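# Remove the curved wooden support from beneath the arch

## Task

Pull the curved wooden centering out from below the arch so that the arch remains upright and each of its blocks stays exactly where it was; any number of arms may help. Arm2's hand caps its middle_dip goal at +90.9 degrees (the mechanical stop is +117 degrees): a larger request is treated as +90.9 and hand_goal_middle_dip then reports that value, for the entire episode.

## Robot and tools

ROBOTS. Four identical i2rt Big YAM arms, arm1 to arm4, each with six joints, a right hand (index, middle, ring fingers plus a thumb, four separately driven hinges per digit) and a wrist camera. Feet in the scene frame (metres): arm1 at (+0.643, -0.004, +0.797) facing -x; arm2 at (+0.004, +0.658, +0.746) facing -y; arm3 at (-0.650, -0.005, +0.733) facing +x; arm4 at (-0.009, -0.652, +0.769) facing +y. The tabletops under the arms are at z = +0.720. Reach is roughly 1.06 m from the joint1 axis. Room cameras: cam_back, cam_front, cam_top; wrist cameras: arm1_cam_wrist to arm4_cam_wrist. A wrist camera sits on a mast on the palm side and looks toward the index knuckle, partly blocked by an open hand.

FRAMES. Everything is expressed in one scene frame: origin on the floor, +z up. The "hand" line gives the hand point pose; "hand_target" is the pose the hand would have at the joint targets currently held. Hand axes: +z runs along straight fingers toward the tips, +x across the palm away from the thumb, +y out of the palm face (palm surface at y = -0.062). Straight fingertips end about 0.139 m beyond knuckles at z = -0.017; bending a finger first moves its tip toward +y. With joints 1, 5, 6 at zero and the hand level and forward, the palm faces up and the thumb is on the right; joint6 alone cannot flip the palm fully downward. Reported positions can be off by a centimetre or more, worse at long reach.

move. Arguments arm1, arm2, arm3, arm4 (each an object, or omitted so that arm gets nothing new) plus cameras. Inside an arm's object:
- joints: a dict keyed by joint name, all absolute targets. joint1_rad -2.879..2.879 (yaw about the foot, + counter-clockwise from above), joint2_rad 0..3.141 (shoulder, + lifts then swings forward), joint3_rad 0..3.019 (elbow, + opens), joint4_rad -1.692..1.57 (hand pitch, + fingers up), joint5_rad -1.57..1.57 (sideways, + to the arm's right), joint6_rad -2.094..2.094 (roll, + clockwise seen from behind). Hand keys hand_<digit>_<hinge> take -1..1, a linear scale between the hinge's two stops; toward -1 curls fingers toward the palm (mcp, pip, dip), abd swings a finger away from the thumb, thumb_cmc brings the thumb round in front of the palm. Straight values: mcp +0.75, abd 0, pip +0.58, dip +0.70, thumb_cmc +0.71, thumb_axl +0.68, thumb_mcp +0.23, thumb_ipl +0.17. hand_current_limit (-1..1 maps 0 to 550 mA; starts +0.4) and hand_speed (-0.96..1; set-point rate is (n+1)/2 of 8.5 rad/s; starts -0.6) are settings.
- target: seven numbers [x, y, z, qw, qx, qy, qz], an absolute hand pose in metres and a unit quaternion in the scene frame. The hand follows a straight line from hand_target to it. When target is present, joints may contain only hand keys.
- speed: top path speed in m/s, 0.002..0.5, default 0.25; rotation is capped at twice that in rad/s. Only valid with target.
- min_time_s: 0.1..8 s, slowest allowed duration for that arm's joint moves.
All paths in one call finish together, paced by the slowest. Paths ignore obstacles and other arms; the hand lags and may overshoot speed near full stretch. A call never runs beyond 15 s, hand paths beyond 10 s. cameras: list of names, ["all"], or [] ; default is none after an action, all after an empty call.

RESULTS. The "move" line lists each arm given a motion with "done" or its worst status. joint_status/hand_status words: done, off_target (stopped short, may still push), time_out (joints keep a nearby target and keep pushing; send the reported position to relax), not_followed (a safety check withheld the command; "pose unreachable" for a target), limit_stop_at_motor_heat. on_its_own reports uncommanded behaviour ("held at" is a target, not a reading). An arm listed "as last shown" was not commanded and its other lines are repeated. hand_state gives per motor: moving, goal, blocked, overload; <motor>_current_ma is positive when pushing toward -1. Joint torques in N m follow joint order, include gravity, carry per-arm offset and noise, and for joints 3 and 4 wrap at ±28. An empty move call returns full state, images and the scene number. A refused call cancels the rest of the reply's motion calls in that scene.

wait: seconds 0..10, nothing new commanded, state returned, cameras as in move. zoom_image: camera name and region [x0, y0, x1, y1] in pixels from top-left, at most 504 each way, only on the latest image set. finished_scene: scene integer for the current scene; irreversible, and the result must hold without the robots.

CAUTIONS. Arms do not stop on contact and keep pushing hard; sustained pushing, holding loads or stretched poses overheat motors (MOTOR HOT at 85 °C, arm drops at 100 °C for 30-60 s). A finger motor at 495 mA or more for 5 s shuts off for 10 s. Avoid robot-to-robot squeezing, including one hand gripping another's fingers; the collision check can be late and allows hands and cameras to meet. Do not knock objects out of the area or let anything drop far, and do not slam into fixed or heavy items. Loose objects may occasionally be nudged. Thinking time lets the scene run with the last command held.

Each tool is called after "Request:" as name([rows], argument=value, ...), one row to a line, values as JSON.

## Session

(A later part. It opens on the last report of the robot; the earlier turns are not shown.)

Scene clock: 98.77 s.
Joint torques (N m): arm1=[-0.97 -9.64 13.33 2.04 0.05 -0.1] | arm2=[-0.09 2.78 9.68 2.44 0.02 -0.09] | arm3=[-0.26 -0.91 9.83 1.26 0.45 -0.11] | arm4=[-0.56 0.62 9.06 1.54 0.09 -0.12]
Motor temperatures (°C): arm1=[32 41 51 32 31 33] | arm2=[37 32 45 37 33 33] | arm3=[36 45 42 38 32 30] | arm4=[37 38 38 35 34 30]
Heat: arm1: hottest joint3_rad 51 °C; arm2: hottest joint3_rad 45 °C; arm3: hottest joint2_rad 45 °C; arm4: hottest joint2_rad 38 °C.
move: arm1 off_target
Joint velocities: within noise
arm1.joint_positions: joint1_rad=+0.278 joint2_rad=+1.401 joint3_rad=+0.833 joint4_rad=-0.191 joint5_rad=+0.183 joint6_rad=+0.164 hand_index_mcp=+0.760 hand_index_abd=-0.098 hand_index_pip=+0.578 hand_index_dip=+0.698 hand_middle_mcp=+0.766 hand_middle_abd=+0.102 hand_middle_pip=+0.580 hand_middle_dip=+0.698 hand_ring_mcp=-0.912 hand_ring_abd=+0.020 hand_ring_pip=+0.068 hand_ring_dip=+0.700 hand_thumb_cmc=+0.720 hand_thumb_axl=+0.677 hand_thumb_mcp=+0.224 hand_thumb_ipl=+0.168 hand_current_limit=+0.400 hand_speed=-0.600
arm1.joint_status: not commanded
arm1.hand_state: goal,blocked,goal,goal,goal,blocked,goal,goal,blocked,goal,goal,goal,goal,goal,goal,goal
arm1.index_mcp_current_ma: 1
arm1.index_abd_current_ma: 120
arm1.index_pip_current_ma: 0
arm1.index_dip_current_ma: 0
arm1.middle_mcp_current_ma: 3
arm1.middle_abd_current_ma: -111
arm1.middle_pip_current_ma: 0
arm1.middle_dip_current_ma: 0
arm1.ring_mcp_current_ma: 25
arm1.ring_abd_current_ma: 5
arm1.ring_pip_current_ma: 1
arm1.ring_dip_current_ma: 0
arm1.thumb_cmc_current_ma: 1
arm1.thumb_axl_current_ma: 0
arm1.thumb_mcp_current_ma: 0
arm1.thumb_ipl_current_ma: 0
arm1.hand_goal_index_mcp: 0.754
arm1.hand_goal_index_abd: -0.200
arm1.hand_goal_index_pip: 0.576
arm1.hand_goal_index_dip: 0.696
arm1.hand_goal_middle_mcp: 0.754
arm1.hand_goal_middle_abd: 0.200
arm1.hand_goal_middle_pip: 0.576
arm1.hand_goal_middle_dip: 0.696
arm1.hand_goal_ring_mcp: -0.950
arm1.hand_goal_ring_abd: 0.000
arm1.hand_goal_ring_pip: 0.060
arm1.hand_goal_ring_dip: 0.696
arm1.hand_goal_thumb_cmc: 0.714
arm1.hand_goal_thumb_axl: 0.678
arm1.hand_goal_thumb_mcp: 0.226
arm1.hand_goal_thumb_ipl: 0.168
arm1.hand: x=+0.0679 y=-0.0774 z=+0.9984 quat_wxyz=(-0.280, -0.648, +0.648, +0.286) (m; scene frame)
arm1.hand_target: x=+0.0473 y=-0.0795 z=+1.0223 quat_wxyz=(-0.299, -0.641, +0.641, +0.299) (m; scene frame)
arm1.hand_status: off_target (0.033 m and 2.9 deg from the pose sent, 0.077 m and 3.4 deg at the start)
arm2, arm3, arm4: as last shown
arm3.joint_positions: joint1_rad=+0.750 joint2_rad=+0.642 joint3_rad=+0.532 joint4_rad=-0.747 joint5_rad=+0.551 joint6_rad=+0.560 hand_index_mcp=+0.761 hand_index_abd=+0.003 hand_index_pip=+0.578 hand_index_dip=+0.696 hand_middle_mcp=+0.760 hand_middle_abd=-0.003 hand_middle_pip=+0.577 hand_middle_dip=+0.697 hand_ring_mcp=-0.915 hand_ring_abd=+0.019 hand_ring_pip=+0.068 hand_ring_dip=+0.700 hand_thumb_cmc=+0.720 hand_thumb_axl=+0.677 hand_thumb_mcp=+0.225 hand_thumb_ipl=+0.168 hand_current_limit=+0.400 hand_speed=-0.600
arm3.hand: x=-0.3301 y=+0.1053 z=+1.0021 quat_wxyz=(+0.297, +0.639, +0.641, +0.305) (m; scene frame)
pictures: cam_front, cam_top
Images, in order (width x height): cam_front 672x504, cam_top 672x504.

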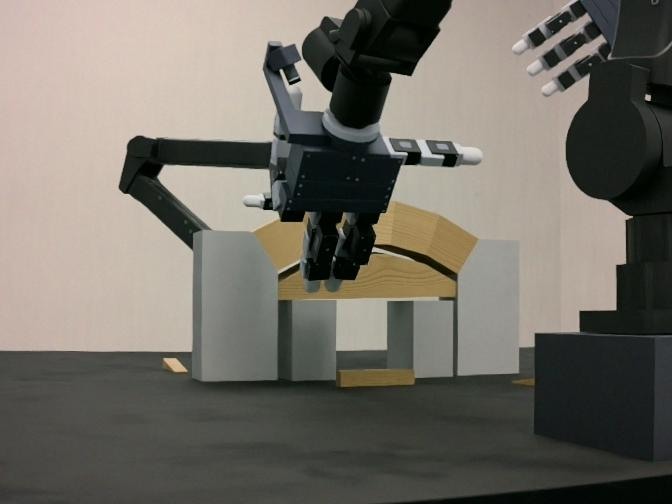

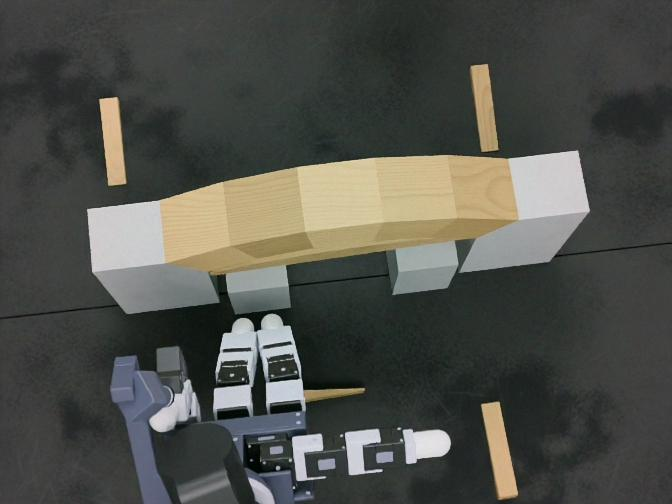

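Request:
move(arm1={"target":[0.015,-0.082,1.019,0.2988,0.6408,-0.6408,-0.2988],"speed":0.08}, cameras=["cam_front","cam_top"])

Request:
zoom_image(camera="cam_front", region=[240, 190, 500, 390])

Request:
zoom_image(camera="cam_top", region=[150, 200, 350, 330])

Scene clock: 100.87 s.
Joint torques (N m): arm1=[-1.67 -10.64 13.24 1.94 0.05 -0.07] | arm2=[-0.09 2.78 9.68 2.44 0.02 -0.09] | arm3=[0.5 0.03 9.78 1.5 0.38 -0.09] | arm4=[-0.62 0.56 9.06 1.55 0.08 -0.13]
Motor temperatures (°C): arm1=[32 41 51 32 31 33] | arm2=[36 32 45 37 33 33] | arm3=[36 45 42 38 32 30] | arm4=[37 38 38 35 34 30]
Heat: arm1: hottest joint3_rad 51 °C; arm2: hottest joint3_rad 45 °C; arm3: hottest joint2_rad 45 °C; arm4: hottest joint2_rad 38 °C.
move: arm1 off_target
Joint velocities: within noise
arm1.joint_positions: joint1_rad=+0.267 joint2_rad=+1.479 joint3_rad=+0.909 joint4_rad=-0.186 joint5_rad=+0.175 joint6_rad=+0.156 hand_index_mcp=+0.760 hand_index_abd=-0.098 hand_index_pip=+0.578 hand_index_dip=+0.698 hand_middle_mcp=+0.766 hand_middle_abd=+0.102 hand_middle_pip=+0.580 hand_middle_dip=+0.698 hand_ring_mcp=-0.912 hand_ring_abd=+0.020 hand_ring_pip=+0.068 hand_ring_dip=+0.700 hand_thumb_cmc=+0.720 hand_thumb_axl=+0.677 hand_thumb_mcp=+0.224 hand_thumb_ipl=+0.168 hand_current_limit=+0.400 hand_speed=-0.600
arm1.joint_status: not commanded
arm1.hand_state: goal,blocked,goal,goal,goal,blocked,goal,goal,blocked,goal,goal,goal,goal,goal,goal,goal
arm1.index_mcp_current_ma: 1
arm1.index_abd_current_ma: 120
arm1.index_pip_current_ma: 0
arm1.index_dip_current_ma: 0
arm1.middle_mcp_current_ma: 3
arm1.middle_abd_current_ma: -111
arm1.middle_pip_current_ma: 0
arm1.middle_dip_current_ma: 0
arm1.ring_mcp_current_ma: 25
arm1.ring_abd_current_ma: 5
arm1.ring_pip_current_ma: 1
arm1.ring_dip_current_ma: 0
arm1.thumb_cmc_current_ma: 1
arm1.thumb_axl_current_ma: 0
arm1.thumb_mcp_current_ma: 0
arm1.thumb_ipl_current_ma: 0
arm1.hand_goal_index_mcp: 0.754
arm1.hand_goal_index_abd: -0.200
arm1.hand_goal_index_pip: 0.576
arm1.hand_goal_index_dip: 0.696
arm1.hand_goal_middle_mcp: 0.754
arm1.hand_goal_middle_abd: 0.200
arm1.hand_goal_middle_pip: 0.576
arm1.hand_goal_middle_dip: 0.696
arm1.hand_goal_ring_mcp: -0.950
arm1.hand_goal_ring_abd: 0.000
arm1.hand_goal_ring_pip: 0.060
arm1.hand_goal_ring_dip: 0.696
arm1.hand_goal_thumb_cmc: 0.714
arm1.hand_goal_thumb_axl: 0.678
arm1.hand_goal_thumb_mcp: 0.226
arm1.hand_goal_thumb_ipl: 0.168
arm1.hand: x=+0.0379 y=-0.0803 z=+0.9969 quat_wxyz=(-0.281, -0.648, +0.647, +0.286) (m; scene frame)
arm1.hand_target: x=+0.0172 y=-0.0816 z=+1.0193 quat_wxyz=(-0.299, -0.641, +0.641, +0.299) (m; scene frame)
arm1.hand_status: off_target (0.032 m and 2.8 deg from the pose sent, 0.057 m and 2.9 deg at the start)
arm2, arm3, arm4: as last shown
pictures: cam_front, cam_top
Images, in order (width x height): cam_front 672x504, cam_top 672x504.

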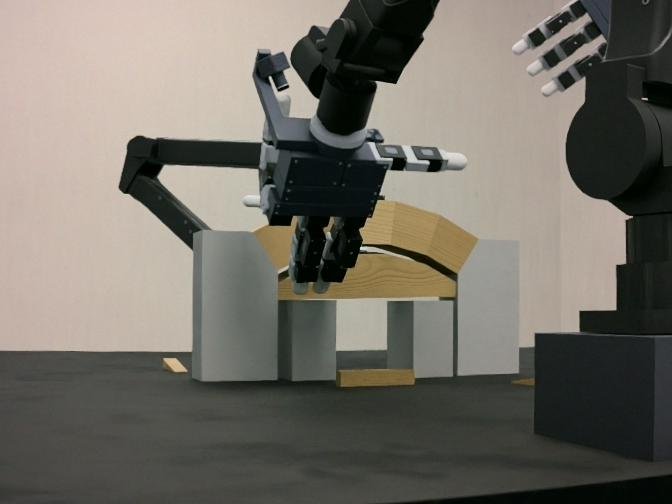

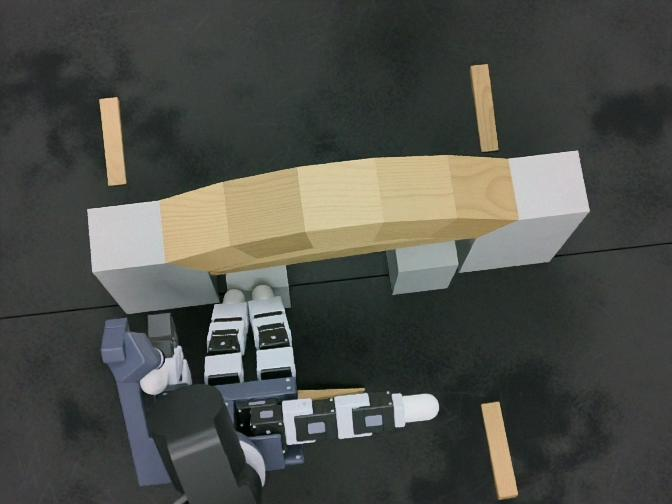

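Scaled by 1.938 from the camera's 672x504 image, which has a finer 960x720 frame.

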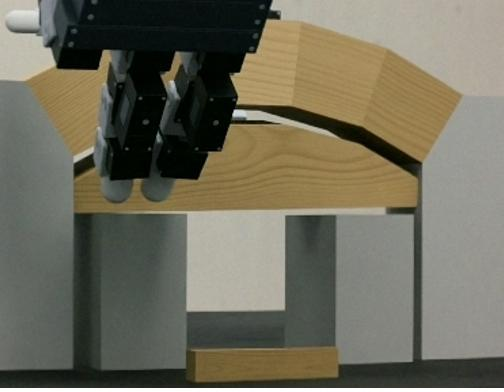

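Scaled by 2.520 from the camera's 672x504 image, which has a finer 960x720 frame.

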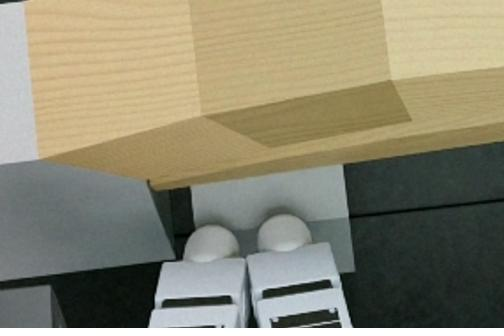

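Request:
move(arm1={"target":[0.003,-0.081,1.019,0.2988,0.6408,-0.6408,-0.2988],"speed":0.05}, cameras=["cam_front","cam_top","cam_back"])

Request:
zoom_image(camera="cam_back", region=[140, 200, 300, 320])

Request:
zoom_image(camera="cam_top", region=[150, 200, 350, 330])

Scene clock: 102.03 s.
Joint torques (N m): arm1=[-1.2 -10.58 13.46 1.88 0.04 -0.06] | arm2=[-0.09 2.78 9.69 2.44 0.02 -0.09] | arm3=[0.44 -0.79 9.74 1.42 0.4 -0.13] | arm4=[-0.56 0.62 9.05 1.57 0.08 -0.12]
Motor temperatures (°C): arm1=[32 41 52 32 31 33] | arm2=[36 32 45 37 33 33] | arm3=[36 45 42 38 32 30] | arm4=[37 38 38 35 34 30]
Heat: arm1: hottest joint3_rad 52 °C; arm2: hottest joint3_rad 45 °C; arm3: hottest joint2_rad 45 °C; arm4: hottest joint2_rad 38 °C.
move: arm1 off_target
Joint velocities: within noise
arm1.joint_positions: joint1_rad=+0.259 joint2_rad=+1.506 joint3_rad=+0.940 joint4_rad=-0.186 joint5_rad=+0.169 joint6_rad=+0.151 hand_index_mcp=+0.760 hand_index_abd=-0.098 hand_index_pip=+0.578 hand_index_dip=+0.698 hand_middle_mcp=+0.766 hand_middle_abd=+0.102 hand_middle_pip=+0.580 hand_middle_dip=+0.698 hand_ring_mcp=-0.912 hand_ring_abd=+0.020 hand_ring_pip=+0.068 hand_ring_dip=+0.700 hand_thumb_cmc=+0.720 hand_thumb_axl=+0.677 hand_thumb_mcp=+0.224 hand_thumb_ipl=+0.168 hand_current_limit=+0.400 hand_speed=-0.600
arm1.joint_status: not commanded
arm1.hand_state: goal,blocked,goal,goal,goal,blocked,goal,goal,blocked,goal,goal,goal,goal,goal,goal,goal
arm1.index_mcp_current_ma: 1
arm1.index_abd_current_ma: 120
arm1.index_pip_current_ma: 0
arm1.index_dip_current_ma: 0
arm1.middle_mcp_current_ma: 3
arm1.middle_abd_current_ma: -111
arm1.middle_pip_current_ma: 0
arm1.middle_dip_current_ma: 0
arm1.ring_mcp_current_ma: 25
arm1.ring_abd_current_ma: 5
arm1.ring_pip_current_ma: 1
arm1.ring_dip_current_ma: 0
arm1.thumb_cmc_current_ma: 1
arm1.thumb_axl_current_ma: 0
arm1.thumb_mcp_current_ma: 0
arm1.thumb_ipl_current_ma: 0
arm1.hand_goal_index_mcp: 0.754
arm1.hand_goal_index_abd: -0.200
arm1.hand_goal_index_pip: 0.576
arm1.hand_goal_index_dip: 0.696
arm1.hand_goal_middle_mcp: 0.754
arm1.hand_goal_middle_abd: 0.200
arm1.hand_goal_middle_pip: 0.576
arm1.hand_goal_middle_dip: 0.696
arm1.hand_goal_ring_mcp: -0.950
arm1.hand_goal_ring_abd: 0.000
arm1.hand_goal_ring_pip: 0.060
arm1.hand_goal_ring_dip: 0.696
arm1.hand_goal_thumb_cmc: 0.714
arm1.hand_goal_thumb_axl: 0.678
arm1.hand_goal_thumb_mcp: 0.226
arm1.hand_goal_thumb_ipl: 0.168
arm1.hand: x=+0.0257 y=-0.0795 z=+0.9980 quat_wxyz=(-0.282, -0.648, +0.647, +0.286) (m; scene frame)
arm1.hand_target: x=+0.0052 y=-0.0806 z=+1.0193 quat_wxyz=(-0.299, -0.641, +0.641, +0.299) (m; scene frame)
arm1.hand_status: off_target (0.031 m and 2.6 deg from the pose sent, 0.041 m and 2.8 deg at the start)
arm2, arm3, arm4: as last shown
pictures: cam_back, cam_front, cam_top
Images, in order (width x height): cam_back 672x504, cam_front 672x504, cam_top 672x504.

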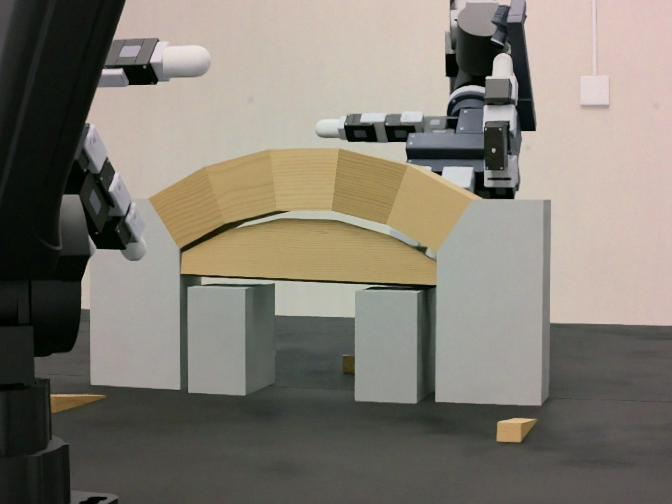

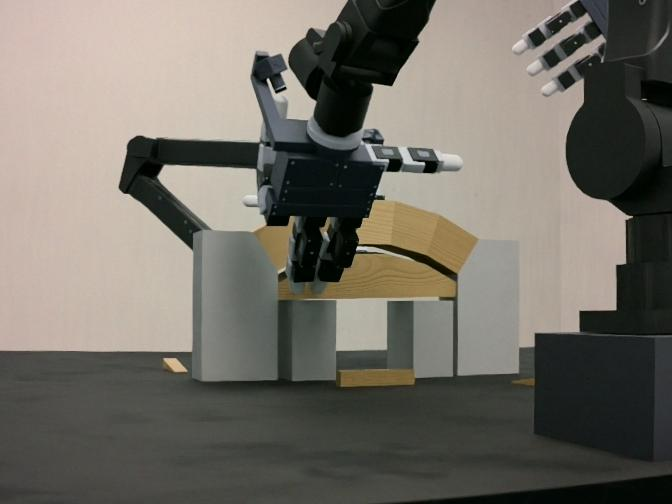

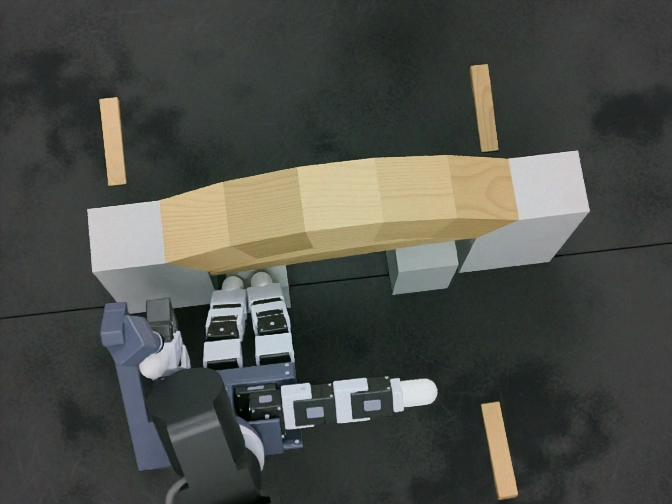

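Scaled by 3.150 from the camera's 672x504 image, which has a finer 960x720 frame.

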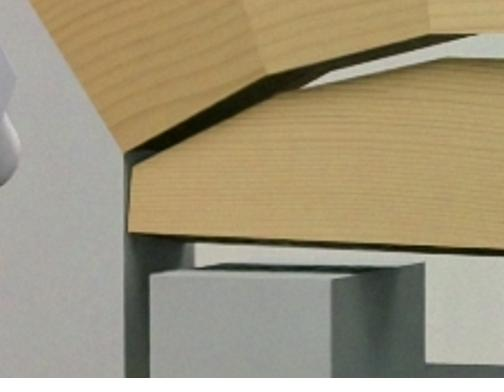

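Scaled by 2.520 from the camera's 672x504 image, which has a finer 960x720 frame.

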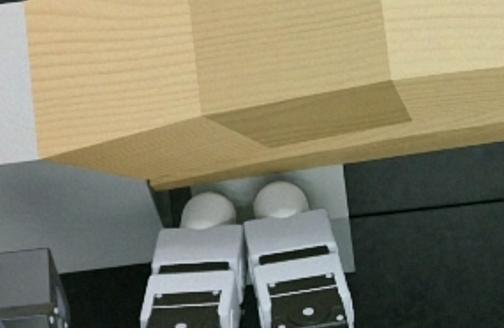

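Request:
move(arm1={"joints":{"hand_index_mcp":0.71,"hand_middle_mcp":0.71}}, cameras=["cam_front","cam_top","cam_back"])

Request:
zoom_image(camera="cam_back", region=[140, 200, 300, 320])

Request:
zoom_image(camera="cam_top", region=[150, 200, 350, 330])

Scene clock: 102.63 s.
Joint torques (N m): arm1=[-1.2 -11.46 13.35 1.88 0.03 -0.08] | arm2=[-0.09 2.78 9.69 2.45 0.02 -0.09] | arm3=[0.26 -0.73 9.81 1.46 0.45 -0.12] | arm4=[-0.5 0.56 9.07 1.55 0.09 -0.12]
Motor temperatures (°C): arm1=[32 41 52 32 31 33] | arm2=[36 32 45 37 33 33] | arm3=[36 45 42 38 32 30] | arm4=[37 38 38 35 34 30]
Heat: arm1: hottest joint3_rad 52 °C; arm2: hottest joint3_rad 45 °C; arm3: hottest joint2_rad 45 °C; arm4: hottest joint2_rad 38 °C.
move: arm1 done
Joint velocities: within noise
arm1.joint_positions: joint1_rad=+0.259 joint2_rad=+1.506 joint3_rad=+0.941 joint4_rad=-0.186 joint5_rad=+0.169 joint6_rad=+0.151 hand_index_mcp=+0.722 hand_index_abd=-0.098 hand_index_pip=+0.578 hand_index_dip=+0.698 hand_middle_mcp=+0.728 hand_middle_abd=+0.102 hand_middle_pip=+0.580 hand_middle_dip=+0.698 hand_ring_mcp=-0.912 hand_ring_abd=+0.020 hand_ring_pip=+0.068 hand_ring_dip=+0.700 hand_thumb_cmc=+0.720 hand_thumb_axl=+0.677 hand_thumb_mcp=+0.224 hand_thumb_ipl=+0.168 hand_current_limit=+0.400 hand_speed=-0.600
arm1.joint_status: all done
arm1.hand_state: goal,blocked,goal,goal,goal,blocked,goal,goal,blocked,goal,goal,goal,goal,goal,goal,goal
arm1.index_mcp_current_ma: 3
arm1.index_abd_current_ma: 120
arm1.index_pip_current_ma: 0
arm1.index_dip_current_ma: 0
arm1.middle_mcp_current_ma: 6
arm1.middle_abd_current_ma: -111
arm1.middle_pip_current_ma: 0
arm1.middle_dip_current_ma: 0
arm1.ring_mcp_current_ma: 25
arm1.ring_abd_current_ma: 5
arm1.ring_pip_current_ma: 1
arm1.ring_dip_current_ma: 0
arm1.thumb_cmc_current_ma: 1
arm1.thumb_axl_current_ma: 0
arm1.thumb_mcp_current_ma: 0
arm1.thumb_ipl_current_ma: 0
arm1.hand_goal_index_mcp: 0.710
arm1.hand_goal_index_abd: -0.200
arm1.hand_goal_index_pip: 0.576
arm1.hand_goal_index_dip: 0.696
arm1.hand_goal_middle_mcp: 0.710
arm1.hand_goal_middle_abd: 0.200
arm1.hand_goal_middle_pip: 0.576
arm1.hand_goal_middle_dip: 0.696
arm1.hand_goal_ring_mcp: -0.950
arm1.hand_goal_ring_abd: 0.000
arm1.hand_goal_ring_pip: 0.060
arm1.hand_goal_ring_dip: 0.696
arm1.hand_goal_thumb_cmc: 0.714
arm1.hand_goal_thumb_axl: 0.678
arm1.hand_goal_thumb_mcp: 0.226
arm1.hand_goal_thumb_ipl: 0.168
arm1.hand: x=+0.0254 y=-0.0796 z=+0.9982 quat_wxyz=(-0.283, -0.648, +0.647, +0.287) (m; scene frame)
arm1.hand_target: x=+0.0052 y=-0.0806 z=+1.0194 quat_wxyz=(-0.299, -0.641, +0.641, +0.299) (m; scene frame)
arm1.hand_status: not commanded
arm2, arm3, arm4: as last shown
pictures: cam_back, cam_front, cam_top
Images, in order (width x height): cam_back 672x504, cam_front 672x504, cam_top 672x504.

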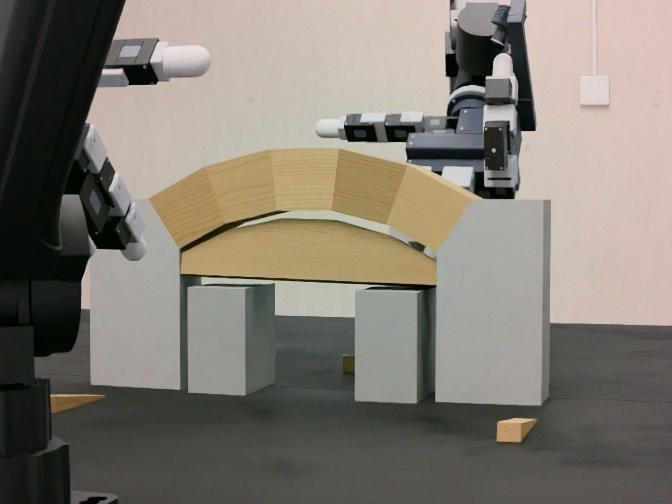

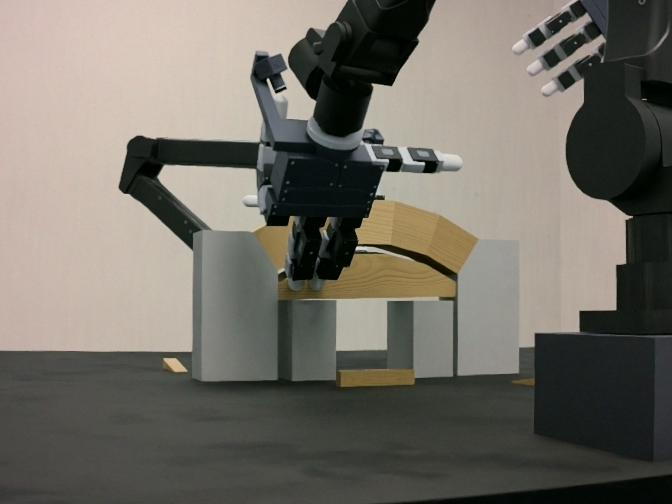

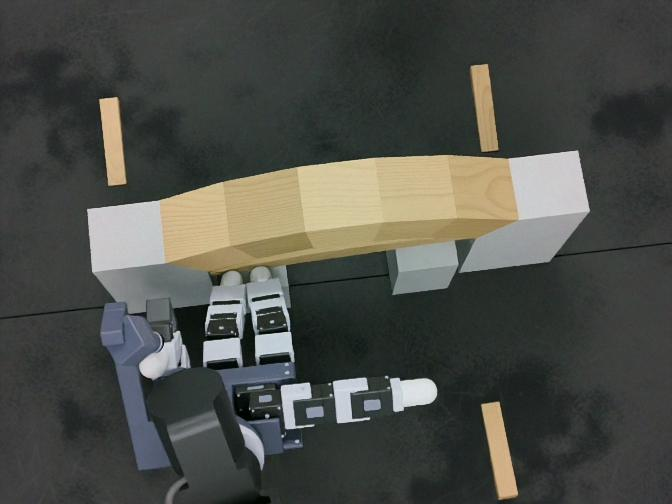

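Scaled by 3.150 from the camera's 672x504 image, which has a finer 960x720 frame.

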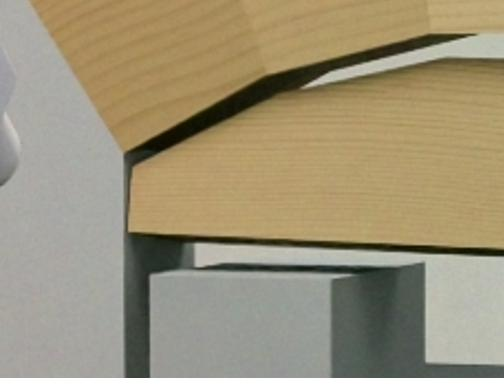

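Scaled by 2.520 from the camera's 672x504 image, which has a finer 960x720 frame.

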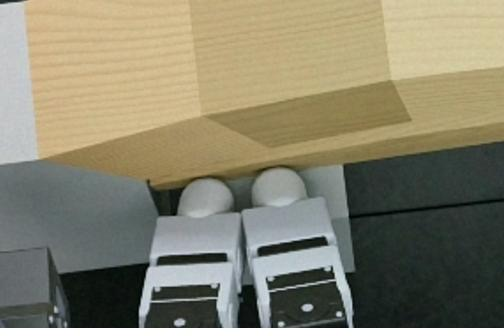

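Request:
move(arm1={"target":[-0.005,-0.08,1.016,0.2988,0.6408,-0.6408,-0.2988],"speed":0.05}, cameras=["cam_front","cam_top","cam_back"])

Request:
zoom_image(camera="cam_back", region=[140, 200, 300, 320])

Request:
zoom_image(camera="cam_top", region=[150, 200, 350, 330])

Scene clock: 103.83 s.
Joint torques (N m): arm1=[-1.49 -9.58 14.16 2.11 -0.07 -0.09] | arm2=[-0.09 2.78 9.69 2.43 0.02 -0.09] | arm3=[-0.03 -0.32 9.8 1.42 0.41 -0.06] | arm4=[-0.5 0.62 9.07 1.58 0.09 -0.13]
Motor temperatures (°C): arm1=[32 41 52 32 31 33] | arm2=[36 32 45 37 33 33] | arm3=[36 45 42 38 32 30] | arm4=[37 38 38 35 34 30]
Heat: arm1: hottest joint3_rad 52 °C; arm2: hottest joint3_rad 45 °C; arm3: hottest joint2_rad 45 °C; arm4: hottest joint2_rad 38 °C.
move: arm1 off_target
Joint velocities: within noise
arm1.joint_positions: joint1_rad=+0.257 joint2_rad=+1.513 joint3_rad=+0.945 joint4_rad=-0.186 joint5_rad=+0.167 joint6_rad=+0.150 hand_index_mcp=+0.723 hand_index_abd=-0.098 hand_index_pip=+0.580 hand_index_dip=+0.698 hand_middle_mcp=+0.728 hand_middle_abd=+0.102 hand_middle_pip=+0.583 hand_middle_dip=+0.698 hand_ring_mcp=-0.912 hand_ring_abd=+0.020 hand_ring_pip=+0.068 hand_ring_dip=+0.700 hand_thumb_cmc=+0.720 hand_thumb_axl=+0.677 hand_thumb_mcp=+0.224 hand_thumb_ipl=+0.168 hand_current_limit=+0.400 hand_speed=-0.600
arm1.joint_status: not commanded
arm1.hand_state: goal,blocked,goal,goal,goal,blocked,goal,goal,blocked,goal,goal,goal,goal,goal,goal,goal
arm1.index_mcp_current_ma: 3
arm1.index_abd_current_ma: 120
arm1.index_pip_current_ma: 0
arm1.index_dip_current_ma: 0
arm1.middle_mcp_current_ma: 6
arm1.middle_abd_current_ma: -111
arm1.middle_pip_current_ma: 1
arm1.middle_dip_current_ma: 0
arm1.ring_mcp_current_ma: 25
arm1.ring_abd_current_ma: 5
arm1.ring_pip_current_ma: 1
arm1.ring_dip_current_ma: 0
arm1.thumb_cmc_current_ma: 1
arm1.thumb_axl_current_ma: 0
arm1.thumb_mcp_current_ma: 0
arm1.thumb_ipl_current_ma: 0
arm1.hand_goal_index_mcp: 0.710
arm1.hand_goal_index_abd: -0.200
arm1.hand_goal_index_pip: 0.576
arm1.hand_goal_index_dip: 0.696
arm1.hand_goal_middle_mcp: 0.710
arm1.hand_goal_middle_abd: 0.200
arm1.hand_goal_middle_pip: 0.576
arm1.hand_goal_middle_dip: 0.696
arm1.hand_goal_ring_mcp: -0.950
arm1.hand_goal_ring_abd: 0.000
arm1.hand_goal_ring_pip: 0.060
arm1.hand_goal_ring_dip: 0.696
arm1.hand_goal_thumb_cmc: 0.714
arm1.hand_goal_thumb_axl: 0.678
arm1.hand_goal_thumb_mcp: 0.226
arm1.hand_goal_thumb_ipl: 0.168
arm1.hand: x=+0.0236 y=-0.0795 z=+0.9966 quat_wxyz=(-0.282, -0.648, +0.647, +0.286) (m; scene frame)
arm1.hand_target: x=-0.0020 y=-0.0796 z=+1.0162 quat_wxyz=(-0.299, -0.641, +0.641, +0.299) (m; scene frame)
arm1.hand_status: off_target (0.035 m and 2.7 deg from the pose sent, 0.035 m and 2.6 deg at the start)
arm2, arm3, arm4: as last shown
pictures: cam_back, cam_front, cam_top
Images, in order (width x height): cam_back 672x504, cam_front 672x504, cam_top 672x504.

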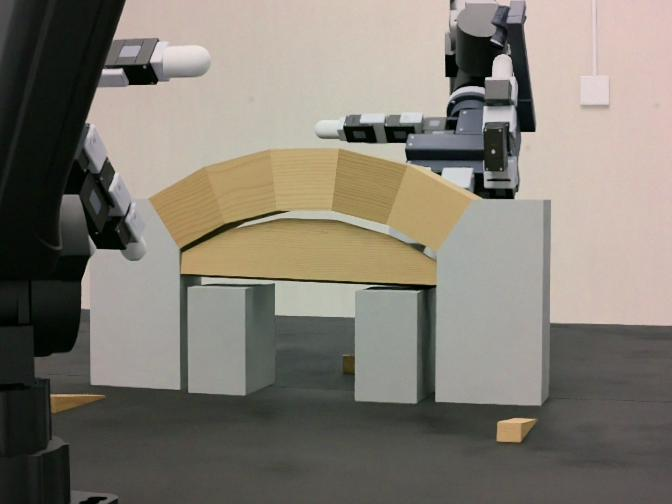

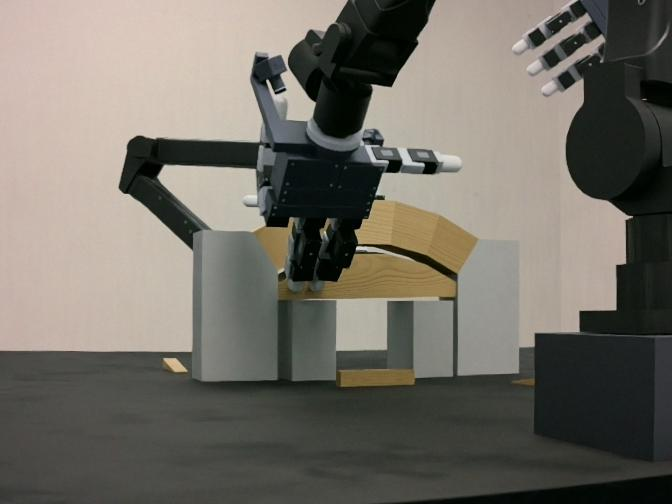

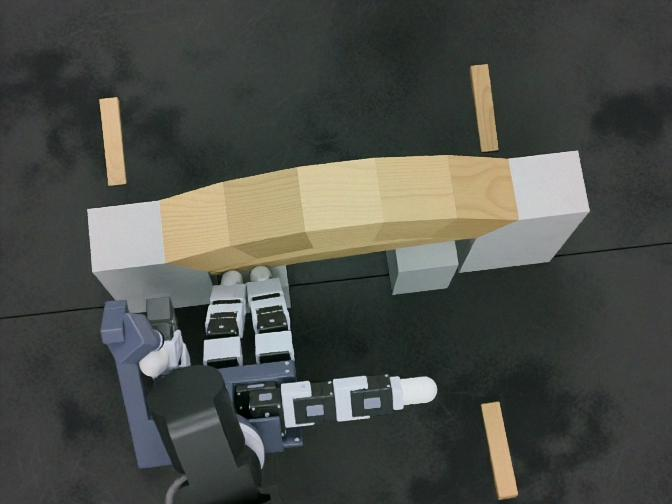

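Scaled by 3.150 from the camera's 672x504 image, which has a finer 960x720 frame.

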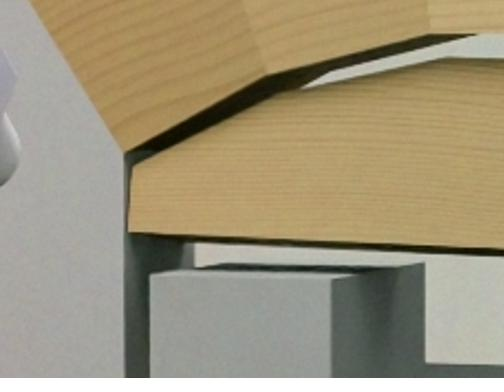

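Scaled by 2.520 from the camera's 672x504 image, which has a finer 960x720 frame.

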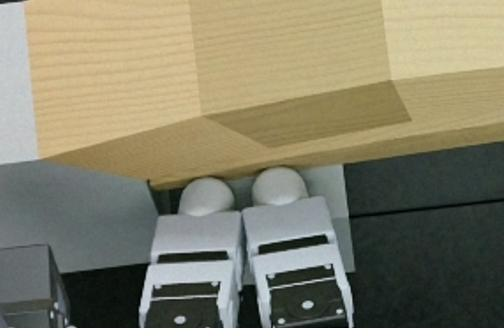

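Request:
move(arm1={"target":[-0.013,-0.08,1.016,0.2988,0.6408,-0.6408,-0.2988],"speed":0.05}, cameras=["cam_top","cam_back"])

Request:
zoom_image(camera="cam_back", region=[140, 200, 300, 320])

Request:
zoom_image(camera="cam_top", region=[150, 200, 350, 330])

Scene clock: 104.90 s.
Joint torques (N m): arm1=[-1.49 -10.81 13.98 2 0 -0.1] | arm2=[-0.03 2.73 9.69 2.43 0.02 -0.09] | arm3=[0.26 -0.56 9.81 1.16 0.35 -0.08] | arm4=[-0.62 0.62 9.06 1.55 0.08 -0.12]
Motor temperatures (°C): arm1=[32 41 52 32 31 33] | arm2=[36 32 45 37 33 33] | arm3=[36 45 42 38 32 30] | arm4=[37 38 38 35 34 30]
Heat: arm1: hottest joint3_rad 52 °C; arm2: hottest joint3_rad 45 °C; arm3: hottest joint2_rad 45 °C; arm4: hottest joint2_rad 38 °C.
move: arm1 off_target
Joint velocities: within noise
arm1.joint_positions: joint1_rad=+0.253 joint2_rad=+1.537 joint3_rad=+0.971 joint4_rad=-0.186 joint5_rad=+0.163 joint6_rad=+0.148 hand_index_mcp=+0.723 hand_index_abd=-0.098 hand_index_pip=+0.581 hand_index_dip=+0.698 hand_middle_mcp=+0.728 hand_middle_abd=+0.102 hand_middle_pip=+0.583 hand_middle_dip=+0.698 hand_ring_mcp=-0.912 hand_ring_abd=+0.020 hand_ring_pip=+0.068 hand_ring_dip=+0.700 hand_thumb_cmc=+0.720 hand_thumb_axl=+0.677 hand_thumb_mcp=+0.224 hand_thumb_ipl=+0.168 hand_current_limit=+0.400 hand_speed=-0.600
arm1.joint_status: not commanded
arm1.hand_state: goal,blocked,goal,goal,goal,blocked,goal,goal,blocked,goal,goal,goal,goal,goal,goal,goal
arm1.index_mcp_current_ma: 3
arm1.index_abd_current_ma: 120
arm1.index_pip_current_ma: 0
arm1.index_dip_current_ma: 0
arm1.middle_mcp_current_ma: 6
arm1.middle_abd_current_ma: -111
arm1.middle_pip_current_ma: 1
arm1.middle_dip_current_ma: 0
arm1.ring_mcp_current_ma: 25
arm1.ring_abd_current_ma: 5
arm1.ring_pip_current_ma: 1
arm1.ring_dip_current_ma: 0
arm1.thumb_cmc_current_ma: 1
arm1.thumb_axl_current_ma: 0
arm1.thumb_mcp_current_ma: 0
arm1.thumb_ipl_current_ma: 0
arm1.hand_goal_index_mcp: 0.710
arm1.hand_goal_index_abd: -0.200
arm1.hand_goal_index_pip: 0.576
arm1.hand_goal_index_dip: 0.696
arm1.hand_goal_middle_mcp: 0.710
arm1.hand_goal_middle_abd: 0.200
arm1.hand_goal_middle_pip: 0.576
arm1.hand_goal_middle_dip: 0.696
arm1.hand_goal_ring_mcp: -0.950
arm1.hand_goal_ring_abd: 0.000
arm1.hand_goal_ring_pip: 0.060
arm1.hand_goal_ring_dip: 0.696
arm1.hand_goal_thumb_cmc: 0.714
arm1.hand_goal_thumb_axl: 0.678
arm1.hand_goal_thumb_mcp: 0.226
arm1.hand_goal_thumb_ipl: 0.168
arm1.hand: x=+0.0138 y=-0.0796 z=+0.9962 quat_wxyz=(-0.283, -0.648, +0.647, +0.286) (m; scene frame)
arm1.hand_target: x=-0.0103 y=-0.0795 z=+1.0163 quat_wxyz=(-0.299, -0.641, +0.641, +0.299) (m; scene frame)
arm1.hand_status: off_target (0.033 m and 2.6 deg from the pose sent, 0.041 m and 2.7 deg at the start)
arm2, arm3, arm4: as last shown
pictures: cam_back, cam_top
Images, in order (width x height): cam_back 672x504, cam_top 672x504.

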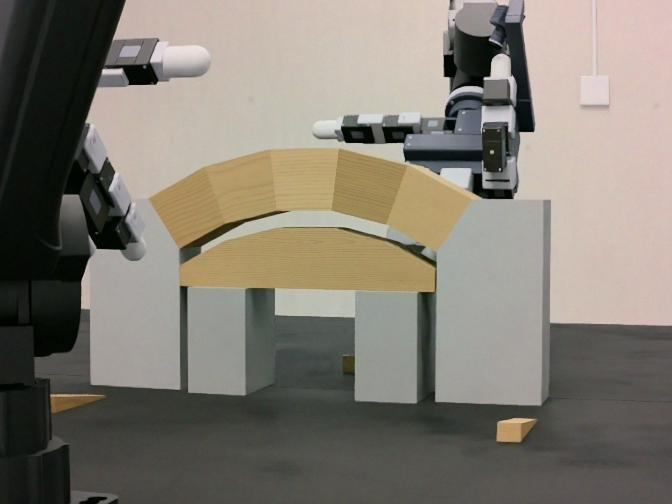

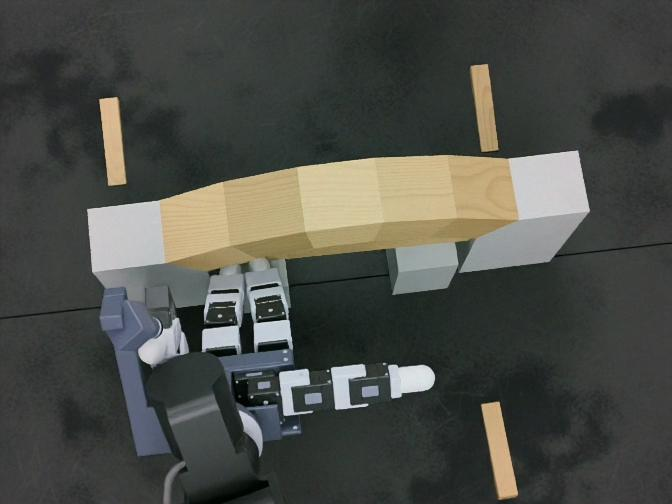

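Scaled by 3.150 from the camera's 672x504 image, which has a finer 960x720 frame.

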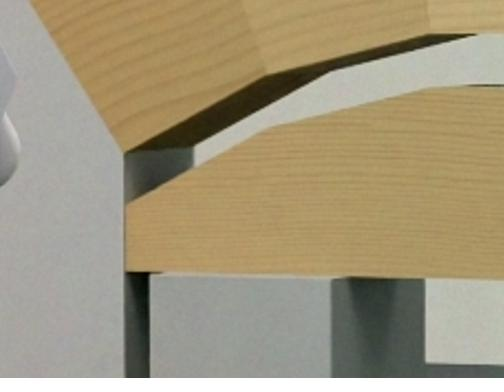

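Scaled by 2.520 from the camera's 672x504 image, which has a finer 960x720 frame.

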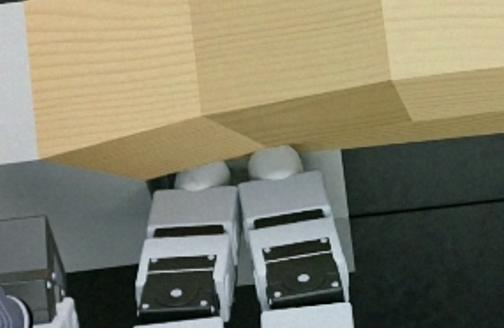

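Request:
move(arm1={"target":[0.07,-0.08,1.03,0.2988,0.6408,-0.6408,-0.2988],"speed":0.15}, cameras=["cam_back"])

Request:
move(arm1={"target":[0.3,-0.05,1.1,0.2988,0.6408,-0.6408,-0.2988],"speed":0.25,"joints":{"hand_index_mcp":0.754,"hand_middle_mcp":0.754,"hand_index_abd":0,"hand_middle_abd":0}}, arm3={"target":[-0.27,0.017,0.94,0.43046,0.56099,0.56099,0.43046],"speed":0.2,"joints":{"hand_index_mcp":0.545,"hand_middle_mcp":0.545,"hand_current_limit":0.75}}, cameras=["cam_back","cam_front","cam_top"])

Scene clock: 108.53 s.
Joint torques (N m): arm1=[-0.21 -11.69 8.49 1.16 0.31 0.08] | arm2=[-0.03 2.78 9.69 2.43 0.02 -0.09] | arm3=[0.38 -0.85 9.95 1.4 0.4 -0.12] | arm4=[-0.67 0.56 9.07 1.55 0.09 -0.13]
Motor temperatures (°C): arm1=[32 41 53 32 31 33] | arm2=[36 32 45 37 33 33] | arm3=[36 45 42 38 32 30] | arm4=[37 38 38 35 34 30]
Heat: arm1: hottest joint3_rad 53 °C; arm2: hottest joint3_rad 45 °C; arm3: hottest joint2_rad 45 °C; arm4: hottest joint2_rad 38 °C.
move: arm1 done
Joint velocities: within noise
arm1.joint_positions: joint1_rad=+0.278 joint2_rad=+1.362 joint3_rad=+0.857 joint4_rad=-0.194 joint5_rad=+0.187 joint6_rad=+0.153 hand_index_mcp=+0.722 hand_index_abd=-0.098 hand_index_pip=+0.582 hand_index_dip=+0.699 hand_middle_mcp=+0.728 hand_middle_abd=+0.102 hand_middle_pip=+0.583 hand_middle_dip=+0.698 hand_ring_mcp=-0.912 hand_ring_abd=+0.020 hand_ring_pip=+0.068 hand_ring_dip=+0.700 hand_thumb_cmc=+0.720 hand_thumb_axl=+0.677 hand_thumb_mcp=+0.224 hand_thumb_ipl=+0.168 hand_current_limit=+0.400 hand_speed=-0.600
arm1.joint_status: not commanded
arm1.hand_state: goal,blocked,goal,goal,goal,blocked,goal,goal,blocked,goal,goal,goal,goal,goal,goal,goal
arm1.index_mcp_current_ma: 3
arm1.index_abd_current_ma: 120
arm1.index_pip_current_ma: 1
arm1.index_dip_current_ma: 0
arm1.middle_mcp_current_ma: 6
arm1.middle_abd_current_ma: -111
arm1.middle_pip_current_ma: 1
arm1.middle_dip_current_ma: 0
arm1.ring_mcp_current_ma: 25
arm1.ring_abd_current_ma: 5
arm1.ring_pip_current_ma: 1
arm1.ring_dip_current_ma: 0
arm1.thumb_cmc_current_ma: 1
arm1.thumb_axl_current_ma: 0
arm1.thumb_mcp_current_ma: 0
arm1.thumb_ipl_current_ma: 0
arm1.hand_goal_index_mcp: 0.710
arm1.hand_goal_index_abd: -0.200
arm1.hand_goal_index_pip: 0.576
arm1.hand_goal_index_dip: 0.696
arm1.hand_goal_middle_mcp: 0.710
arm1.hand_goal_middle_abd: 0.200
arm1.hand_goal_middle_pip: 0.576
arm1.hand_goal_middle_dip: 0.696
arm1.hand_goal_ring_mcp: -0.950
arm1.hand_goal_ring_abd: 0.000
arm1.hand_goal_ring_pip: 0.060
arm1.hand_goal_ring_dip: 0.696
arm1.hand_goal_thumb_cmc: 0.714
arm1.hand_goal_thumb_axl: 0.678
arm1.hand_goal_thumb_mcp: 0.226
arm1.hand_goal_thumb_ipl: 0.168
arm1.hand: x=+0.0646 y=-0.0791 z=+1.0328 quat_wxyz=(-0.301, -0.641, +0.638, +0.302) (m; scene frame)
arm1.hand_target: x=+0.0699 y=-0.0800 z=+1.0298 quat_wxyz=(-0.299, -0.641, +0.641, +0.299) (m; scene frame)
arm1.hand_status: done (0.006 m and 0.6 deg from the pose sent, 0.066 m and 2.6 deg at the start)
arm2, arm3, arm4: as last shown
pictures: cam_back
Images, in order (width x height): cam_back 672x504.

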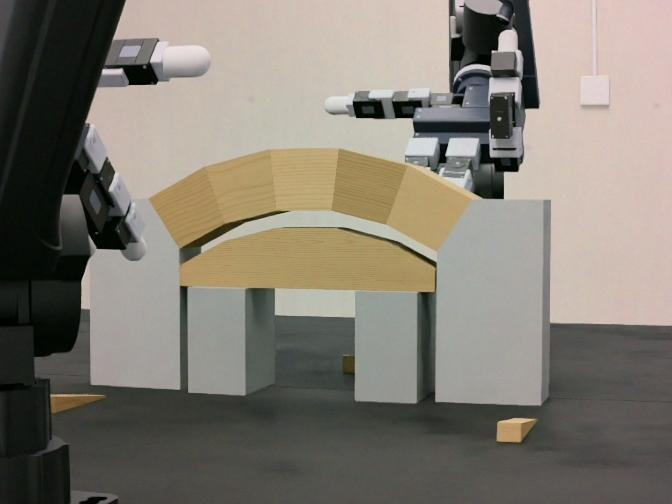

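Scene clock: 110.87 s.
Joint torques (N m): arm1=[-0.15 -0.38 9.94 1.11 0.4 0.09] | arm2=[-0.09 2.84 9.68 2.44 0.02 -0.09] | arm3=[0.26 -1.96 7.06 3.18 0 -0.09] | arm4=[-0.62 0.62 9.06 1.54 0.08 -0.13]
Motor temperatures (°C): arm1=[32 41 52 32 31 33] | arm2=[36 32 45 37 33 33] | arm3=[36 45 42 38 32 30] | arm4=[37 38 38 35 34 30]
Heat: arm1: hottest joint3_rad 52 °C; arm2: hottest joint3_rad 45 °C; arm3: hottest joint2_rad 45 °C; arm4: hottest joint2_rad 38 °C.
move: arm1 done; arm3 done
Joint velocities: within noise
arm1.joint_positions: joint1_rad=+0.442 joint2_rad=+0.545 joint3_rad=+0.593 joint4_rad=-0.774 joint5_rad=+0.311 joint6_rad=+0.266 hand_index_mcp=+0.758 hand_index_abd=-0.003 hand_index_pip=+0.580 hand_index_dip=+0.699 hand_middle_mcp=+0.759 hand_middle_abd=+0.003 hand_middle_pip=+0.583 hand_middle_dip=+0.698 hand_ring_mcp=-0.912 hand_ring_abd=+0.020 hand_ring_pip=+0.068 hand_ring_dip=+0.700 hand_thumb_cmc=+0.720 hand_thumb_axl=+0.677 hand_thumb_mcp=+0.224 hand_thumb_ipl=+0.168 hand_current_limit=+0.400 hand_speed=-0.600
arm1.joint_status: all done
arm1.hand_state: goal,goal,goal,goal,goal,goal,goal,goal,blocked,goal,goal,goal,goal,goal,goal,goal
arm1.index_mcp_current_ma: 0
arm1.index_abd_current_ma: 0
arm1.index_pip_current_ma: 0
arm1.index_dip_current_ma: 0
arm1.middle_mcp_current_ma: 0
arm1.middle_abd_current_ma: 0
arm1.middle_pip_current_ma: 1
arm1.middle_dip_current_ma: 0
arm1.ring_mcp_current_ma: 25
arm1.ring_abd_current_ma: 5
arm1.ring_pip_current_ma: 1
arm1.ring_dip_current_ma: 0
arm1.thumb_cmc_current_ma: 1
arm1.thumb_axl_current_ma: 0
arm1.thumb_mcp_current_ma: 0
arm1.thumb_ipl_current_ma: 0
arm1.hand_goal_index_mcp: 0.754
arm1.hand_goal_index_abd: 0.000
arm1.hand_goal_index_pip: 0.576
arm1.hand_goal_index_dip: 0.696
arm1.hand_goal_middle_mcp: 0.754
arm1.hand_goal_middle_abd: 0.000
arm1.hand_goal_middle_pip: 0.576
arm1.hand_goal_middle_dip: 0.696
arm1.hand_goal_ring_mcp: -0.950
arm1.hand_goal_ring_abd: 0.000
arm1.hand_goal_ring_pip: 0.060
arm1.hand_goal_ring_dip: 0.696
arm1.hand_goal_thumb_cmc: 0.714
arm1.hand_goal_thumb_axl: 0.678
arm1.hand_goal_thumb_mcp: 0.226
arm1.hand_goal_thumb_ipl: 0.168
arm1.hand: x=+0.2969 y=-0.0498 z=+1.1055 quat_wxyz=(-0.301, -0.640, +0.639, +0.302) (m; scene frame)
arm1.hand_target: x=+0.2998 y=-0.0500 z=+1.1001 quat_wxyz=(-0.299, -0.641, +0.641, +0.299) (m; scene frame)
arm1.hand_status: done (0.006 m and 0.5 deg from the pose sent, 0.246 m and 0.6 deg at the start)
arm2.joint_positions: joint1_rad=-0.762 joint2_rad=+0.610 joint3_rad=+1.396 joint4_rad=-1.346 joint5_rad=-0.059 joint6_rad=+1.172 hand_index_mcp=+0.754 hand_index_abd=+0.001 hand_index_pip=+0.577 hand_index_dip=+0.696 hand_middle_mcp=+0.754 hand_middle_abd=+0.001 hand_middle_pip=+0.577 hand_middle_dip=+0.696 hand_ring_mcp=+0.754 hand_ring_abd=+0.000 hand_ring_pip=+0.577 hand_ring_dip=+0.696 hand_thumb_cmc=+0.714 hand_thumb_axl=+0.677 hand_thumb_mcp=+0.226 hand_thumb_ipl=+0.168 hand_current_limit=+0.400 hand_speed=-0.600
arm2.joint_status: not commanded
arm2.hand_state: goal,goal,goal,goal,goal,goal,goal,goal,goal,goal,goal,goal,goal,goal,goal,goal
arm2.index_mcp_current_ma: 0
arm2.index_abd_current_ma: 0
arm2.index_pip_current_ma: 0
arm2.index_dip_current_ma: 0
arm2.middle_mcp_current_ma: 0
arm2.middle_abd_current_ma: 0
arm2.middle_pip_current_ma: 0
arm2.middle_dip_current_ma: 0
arm2.ring_mcp_current_ma: 0
arm2.ring_abd_current_ma: 0
arm2.ring_pip_current_ma: 0
arm2.ring_dip_current_ma: 0
arm2.thumb_cmc_current_ma: 0
arm2.thumb_axl_current_ma: 0
arm2.thumb_mcp_current_ma: 0
arm2.thumb_ipl_current_ma: 0
arm2.hand_goal_index_mcp: 0.754
arm2.hand_goal_index_abd: 0.000
arm2.hand_goal_index_pip: 0.576
arm2.hand_goal_index_dip: 0.696
arm2.hand_goal_middle_mcp: 0.754
arm2.hand_goal_middle_abd: 0.000
arm2.hand_goal_middle_pip: 0.576
arm2.hand_goal_middle_dip: 0.696
arm2.hand_goal_ring_mcp: 0.754
arm2.hand_goal_ring_abd: 0.000
arm2.hand_goal_ring_pip: 0.576
arm2.hand_goal_ring_dip: 0.696
arm2.hand_goal_thumb_cmc: 0.714
arm2.hand_goal_thumb_axl: 0.678
arm2.hand_goal_thumb_mcp: 0.226
arm2.hand_goal_thumb_ipl: 0.168
arm2.hand: x=-0.2226 y=+0.5440 z=+1.2958 quat_wxyz=(+0.470, +0.497, -0.719, +0.118) (m; scene frame)
arm2.hand_target: x=-0.2206 y=+0.5460 z=+1.3069 quat_wxyz=(+0.481, +0.494, -0.714, +0.120) (m; scene frame)
arm2.hand_status: not commanded
arm3.joint_positions: joint1_rad=+0.223 joint2_rad=+1.049 joint3_rad=+0.139 joint4_rad=+0.629 joint5_rad=+0.224 joint6_rad=+0.072 hand_index_mcp=+0.564 hand_index_abd=+0.003 hand_index_pip=+0.578 hand_index_dip=+0.696 hand_middle_mcp=+0.565 hand_middle_abd=-0.003 hand_middle_pip=+0.577 hand_middle_dip=+0.697 hand_ring_mcp=-0.915 hand_ring_abd=+0.019 hand_ring_pip=+0.068 hand_ring_dip=+0.700 hand_thumb_cmc=+0.721 hand_thumb_axl=+0.677 hand_thumb_mcp=+0.225 hand_thumb_ipl=+0.168 hand_current_limit=+0.750 hand_speed=-0.600
arm3.joint_status: all done
arm3.hand_state: goal,goal,goal,goal,goal,goal,goal,goal,blocked,goal,goal,goal,goal,goal,goal,goal
arm3.index_mcp_current_ma: 6
arm3.index_abd_current_ma: 0
arm3.index_pip_current_ma: 0
arm3.index_dip_current_ma: 0
arm3.middle_mcp_current_ma: 6
arm3.middle_abd_current_ma: 0
arm3.middle_pip_current_ma: 0
arm3.middle_dip_current_ma: 0
arm3.ring_mcp_current_ma: 21
arm3.ring_abd_current_ma: 4
arm3.ring_pip_current_ma: 1
arm3.ring_dip_current_ma: 0
arm3.thumb_cmc_current_ma: 1
arm3.thumb_axl_current_ma: 0
arm3.thumb_mcp_current_ma: 0
arm3.thumb_ipl_current_ma: 0
arm3.hand_goal_index_mcp: 0.546
arm3.hand_goal_index_abd: 0.000
arm3.hand_goal_index_pip: 0.576
arm3.hand_goal_index_dip: 0.696
arm3.hand_goal_middle_mcp: 0.546
arm3.hand_goal_middle_abd: 0.000
arm3.hand_goal_middle_pip: 0.576
arm3.hand_goal_middle_dip: 0.696
arm3.hand_goal_ring_mcp: -0.950
arm3.hand_goal_ring_abd: 0.000
arm3.hand_goal_ring_pip: 0.060
arm3.hand_goal_ring_dip: 0.696
arm3.hand_goal_thumb_cmc: 0.714
arm3.hand_goal_thumb_axl: 0.678
arm3.hand_goal_thumb_mcp: 0.226
arm3.hand_goal_thumb_ipl: 0.168
arm3.hand: x=-0.2694 y=+0.0221 z=+0.9416 quat_wxyz=(+0.426, +0.560, +0.564, +0.433) (m; scene frame)
arm3.hand_target: x=-0.2701 y=+0.0172 z=+0.9401 quat_wxyz=(+0.430, +0.561, +0.561, +0.430) (m; scene frame)
arm3.hand_status: done (0.005 m and 0.7 deg from the pose sent, 0.124 m and 24.6 deg at the start)
arm4.joint_positions: joint1_rad=-0.088 joint2_rad=+0.627 joint3_rad=+1.321 joint4_rad=-1.160 joint5_rad=+0.072 joint6_rad=+1.085 hand_index_mcp=+0.755 hand_index_abd=+0.000 hand_index_pip=+0.577 hand_index_dip=+0.696 hand_middle_mcp=+0.755 hand_middle_abd=+0.000 hand_middle_pip=+0.577 hand_middle_dip=+0.696 hand_ring_mcp=+0.755 hand_ring_abd=+0.000 hand_ring_pip=+0.577 hand_ring_dip=+0.696 hand_thumb_cmc=+0.715 hand_thumb_axl=+0.677 hand_thumb_mcp=+0.226 hand_thumb_ipl=+0.168 hand_current_limit=+0.400 hand_speed=-0.600
arm4.joint_status: not commanded
arm4.hand_state: goal,goal,goal,goal,goal,goal,goal,goal,goal,goal,goal,goal,goal,goal,goal,goal
arm4.index_mcp_current_ma: 1
arm4.index_abd_current_ma: 0
arm4.index_pip_current_ma: 0
arm4.index_dip_current_ma: 0
arm4.middle_mcp_current_ma: 1
arm4.middle_abd_current_ma: 0
arm4.middle_pip_current_ma: 0
arm4.middle_dip_current_ma: 0
arm4.ring_mcp_current_ma: 1
arm4.ring_abd_current_ma: 0
arm4.ring_pip_current_ma: 0
arm4.ring_dip_current_ma: 0
arm4.thumb_cmc_current_ma: 1
arm4.thumb_axl_current_ma: 0
arm4.thumb_mcp_current_ma: 0
arm4.thumb_ipl_current_ma: 0
arm4.hand_goal_index_mcp: 0.754
arm4.hand_goal_index_abd: 0.000
arm4.hand_goal_index_pip: 0.576
arm4.hand_goal_index_dip: 0.696
arm4.hand_goal_middle_mcp: 0.754
arm4.hand_goal_middle_abd: 0.000
arm4.hand_goal_middle_pip: 0.576
arm4.hand_goal_middle_dip: 0.696
arm4.hand_goal_ring_mcp: 0.754
arm4.hand_goal_ring_abd: 0.000
arm4.hand_goal_ring_pip: 0.576
arm4.hand_goal_ring_dip: 0.696
arm4.hand_goal_thumb_cmc: 0.714
arm4.hand_goal_thumb_axl: 0.678
arm4.hand_goal_thumb_mcp: 0.226
arm4.hand_goal_thumb_ipl: 0.168
arm4.hand: x=+0.0971 y=-0.3870 z=+1.3328 quat_wxyz=(-0.228, +0.472, +0.707, +0.476) (m; scene frame)
arm4.hand_target: x=+0.0967 y=-0.3902 z=+1.3454 quat_wxyz=(-0.234, +0.468, +0.700, +0.486) (m; scene frame)
arm4.hand_status: not commanded
pictures: cam_back, cam_front, cam_top
Images, in order (width x height): cam_back 672x504, cam_front 672x504, cam_top 672x504.

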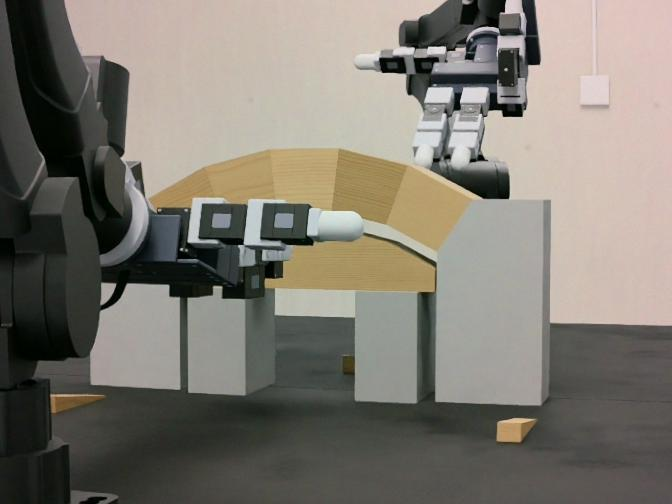

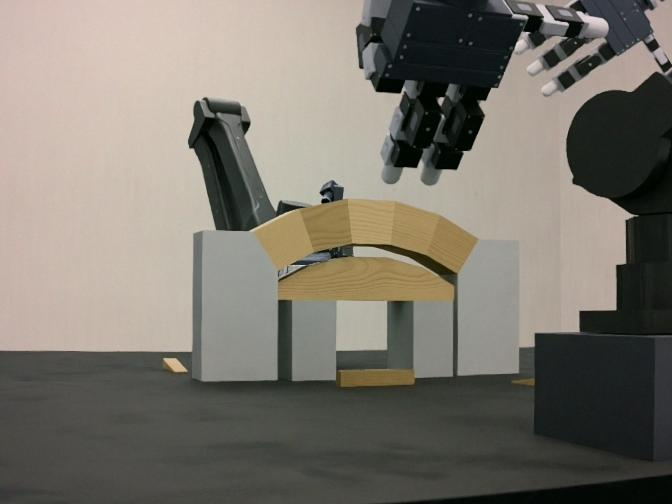

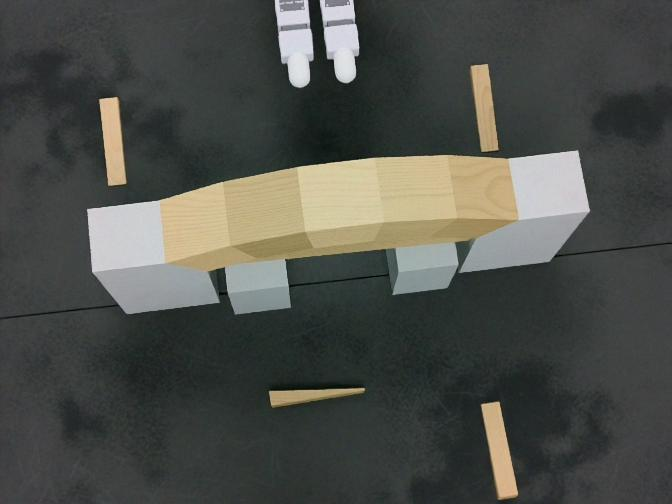

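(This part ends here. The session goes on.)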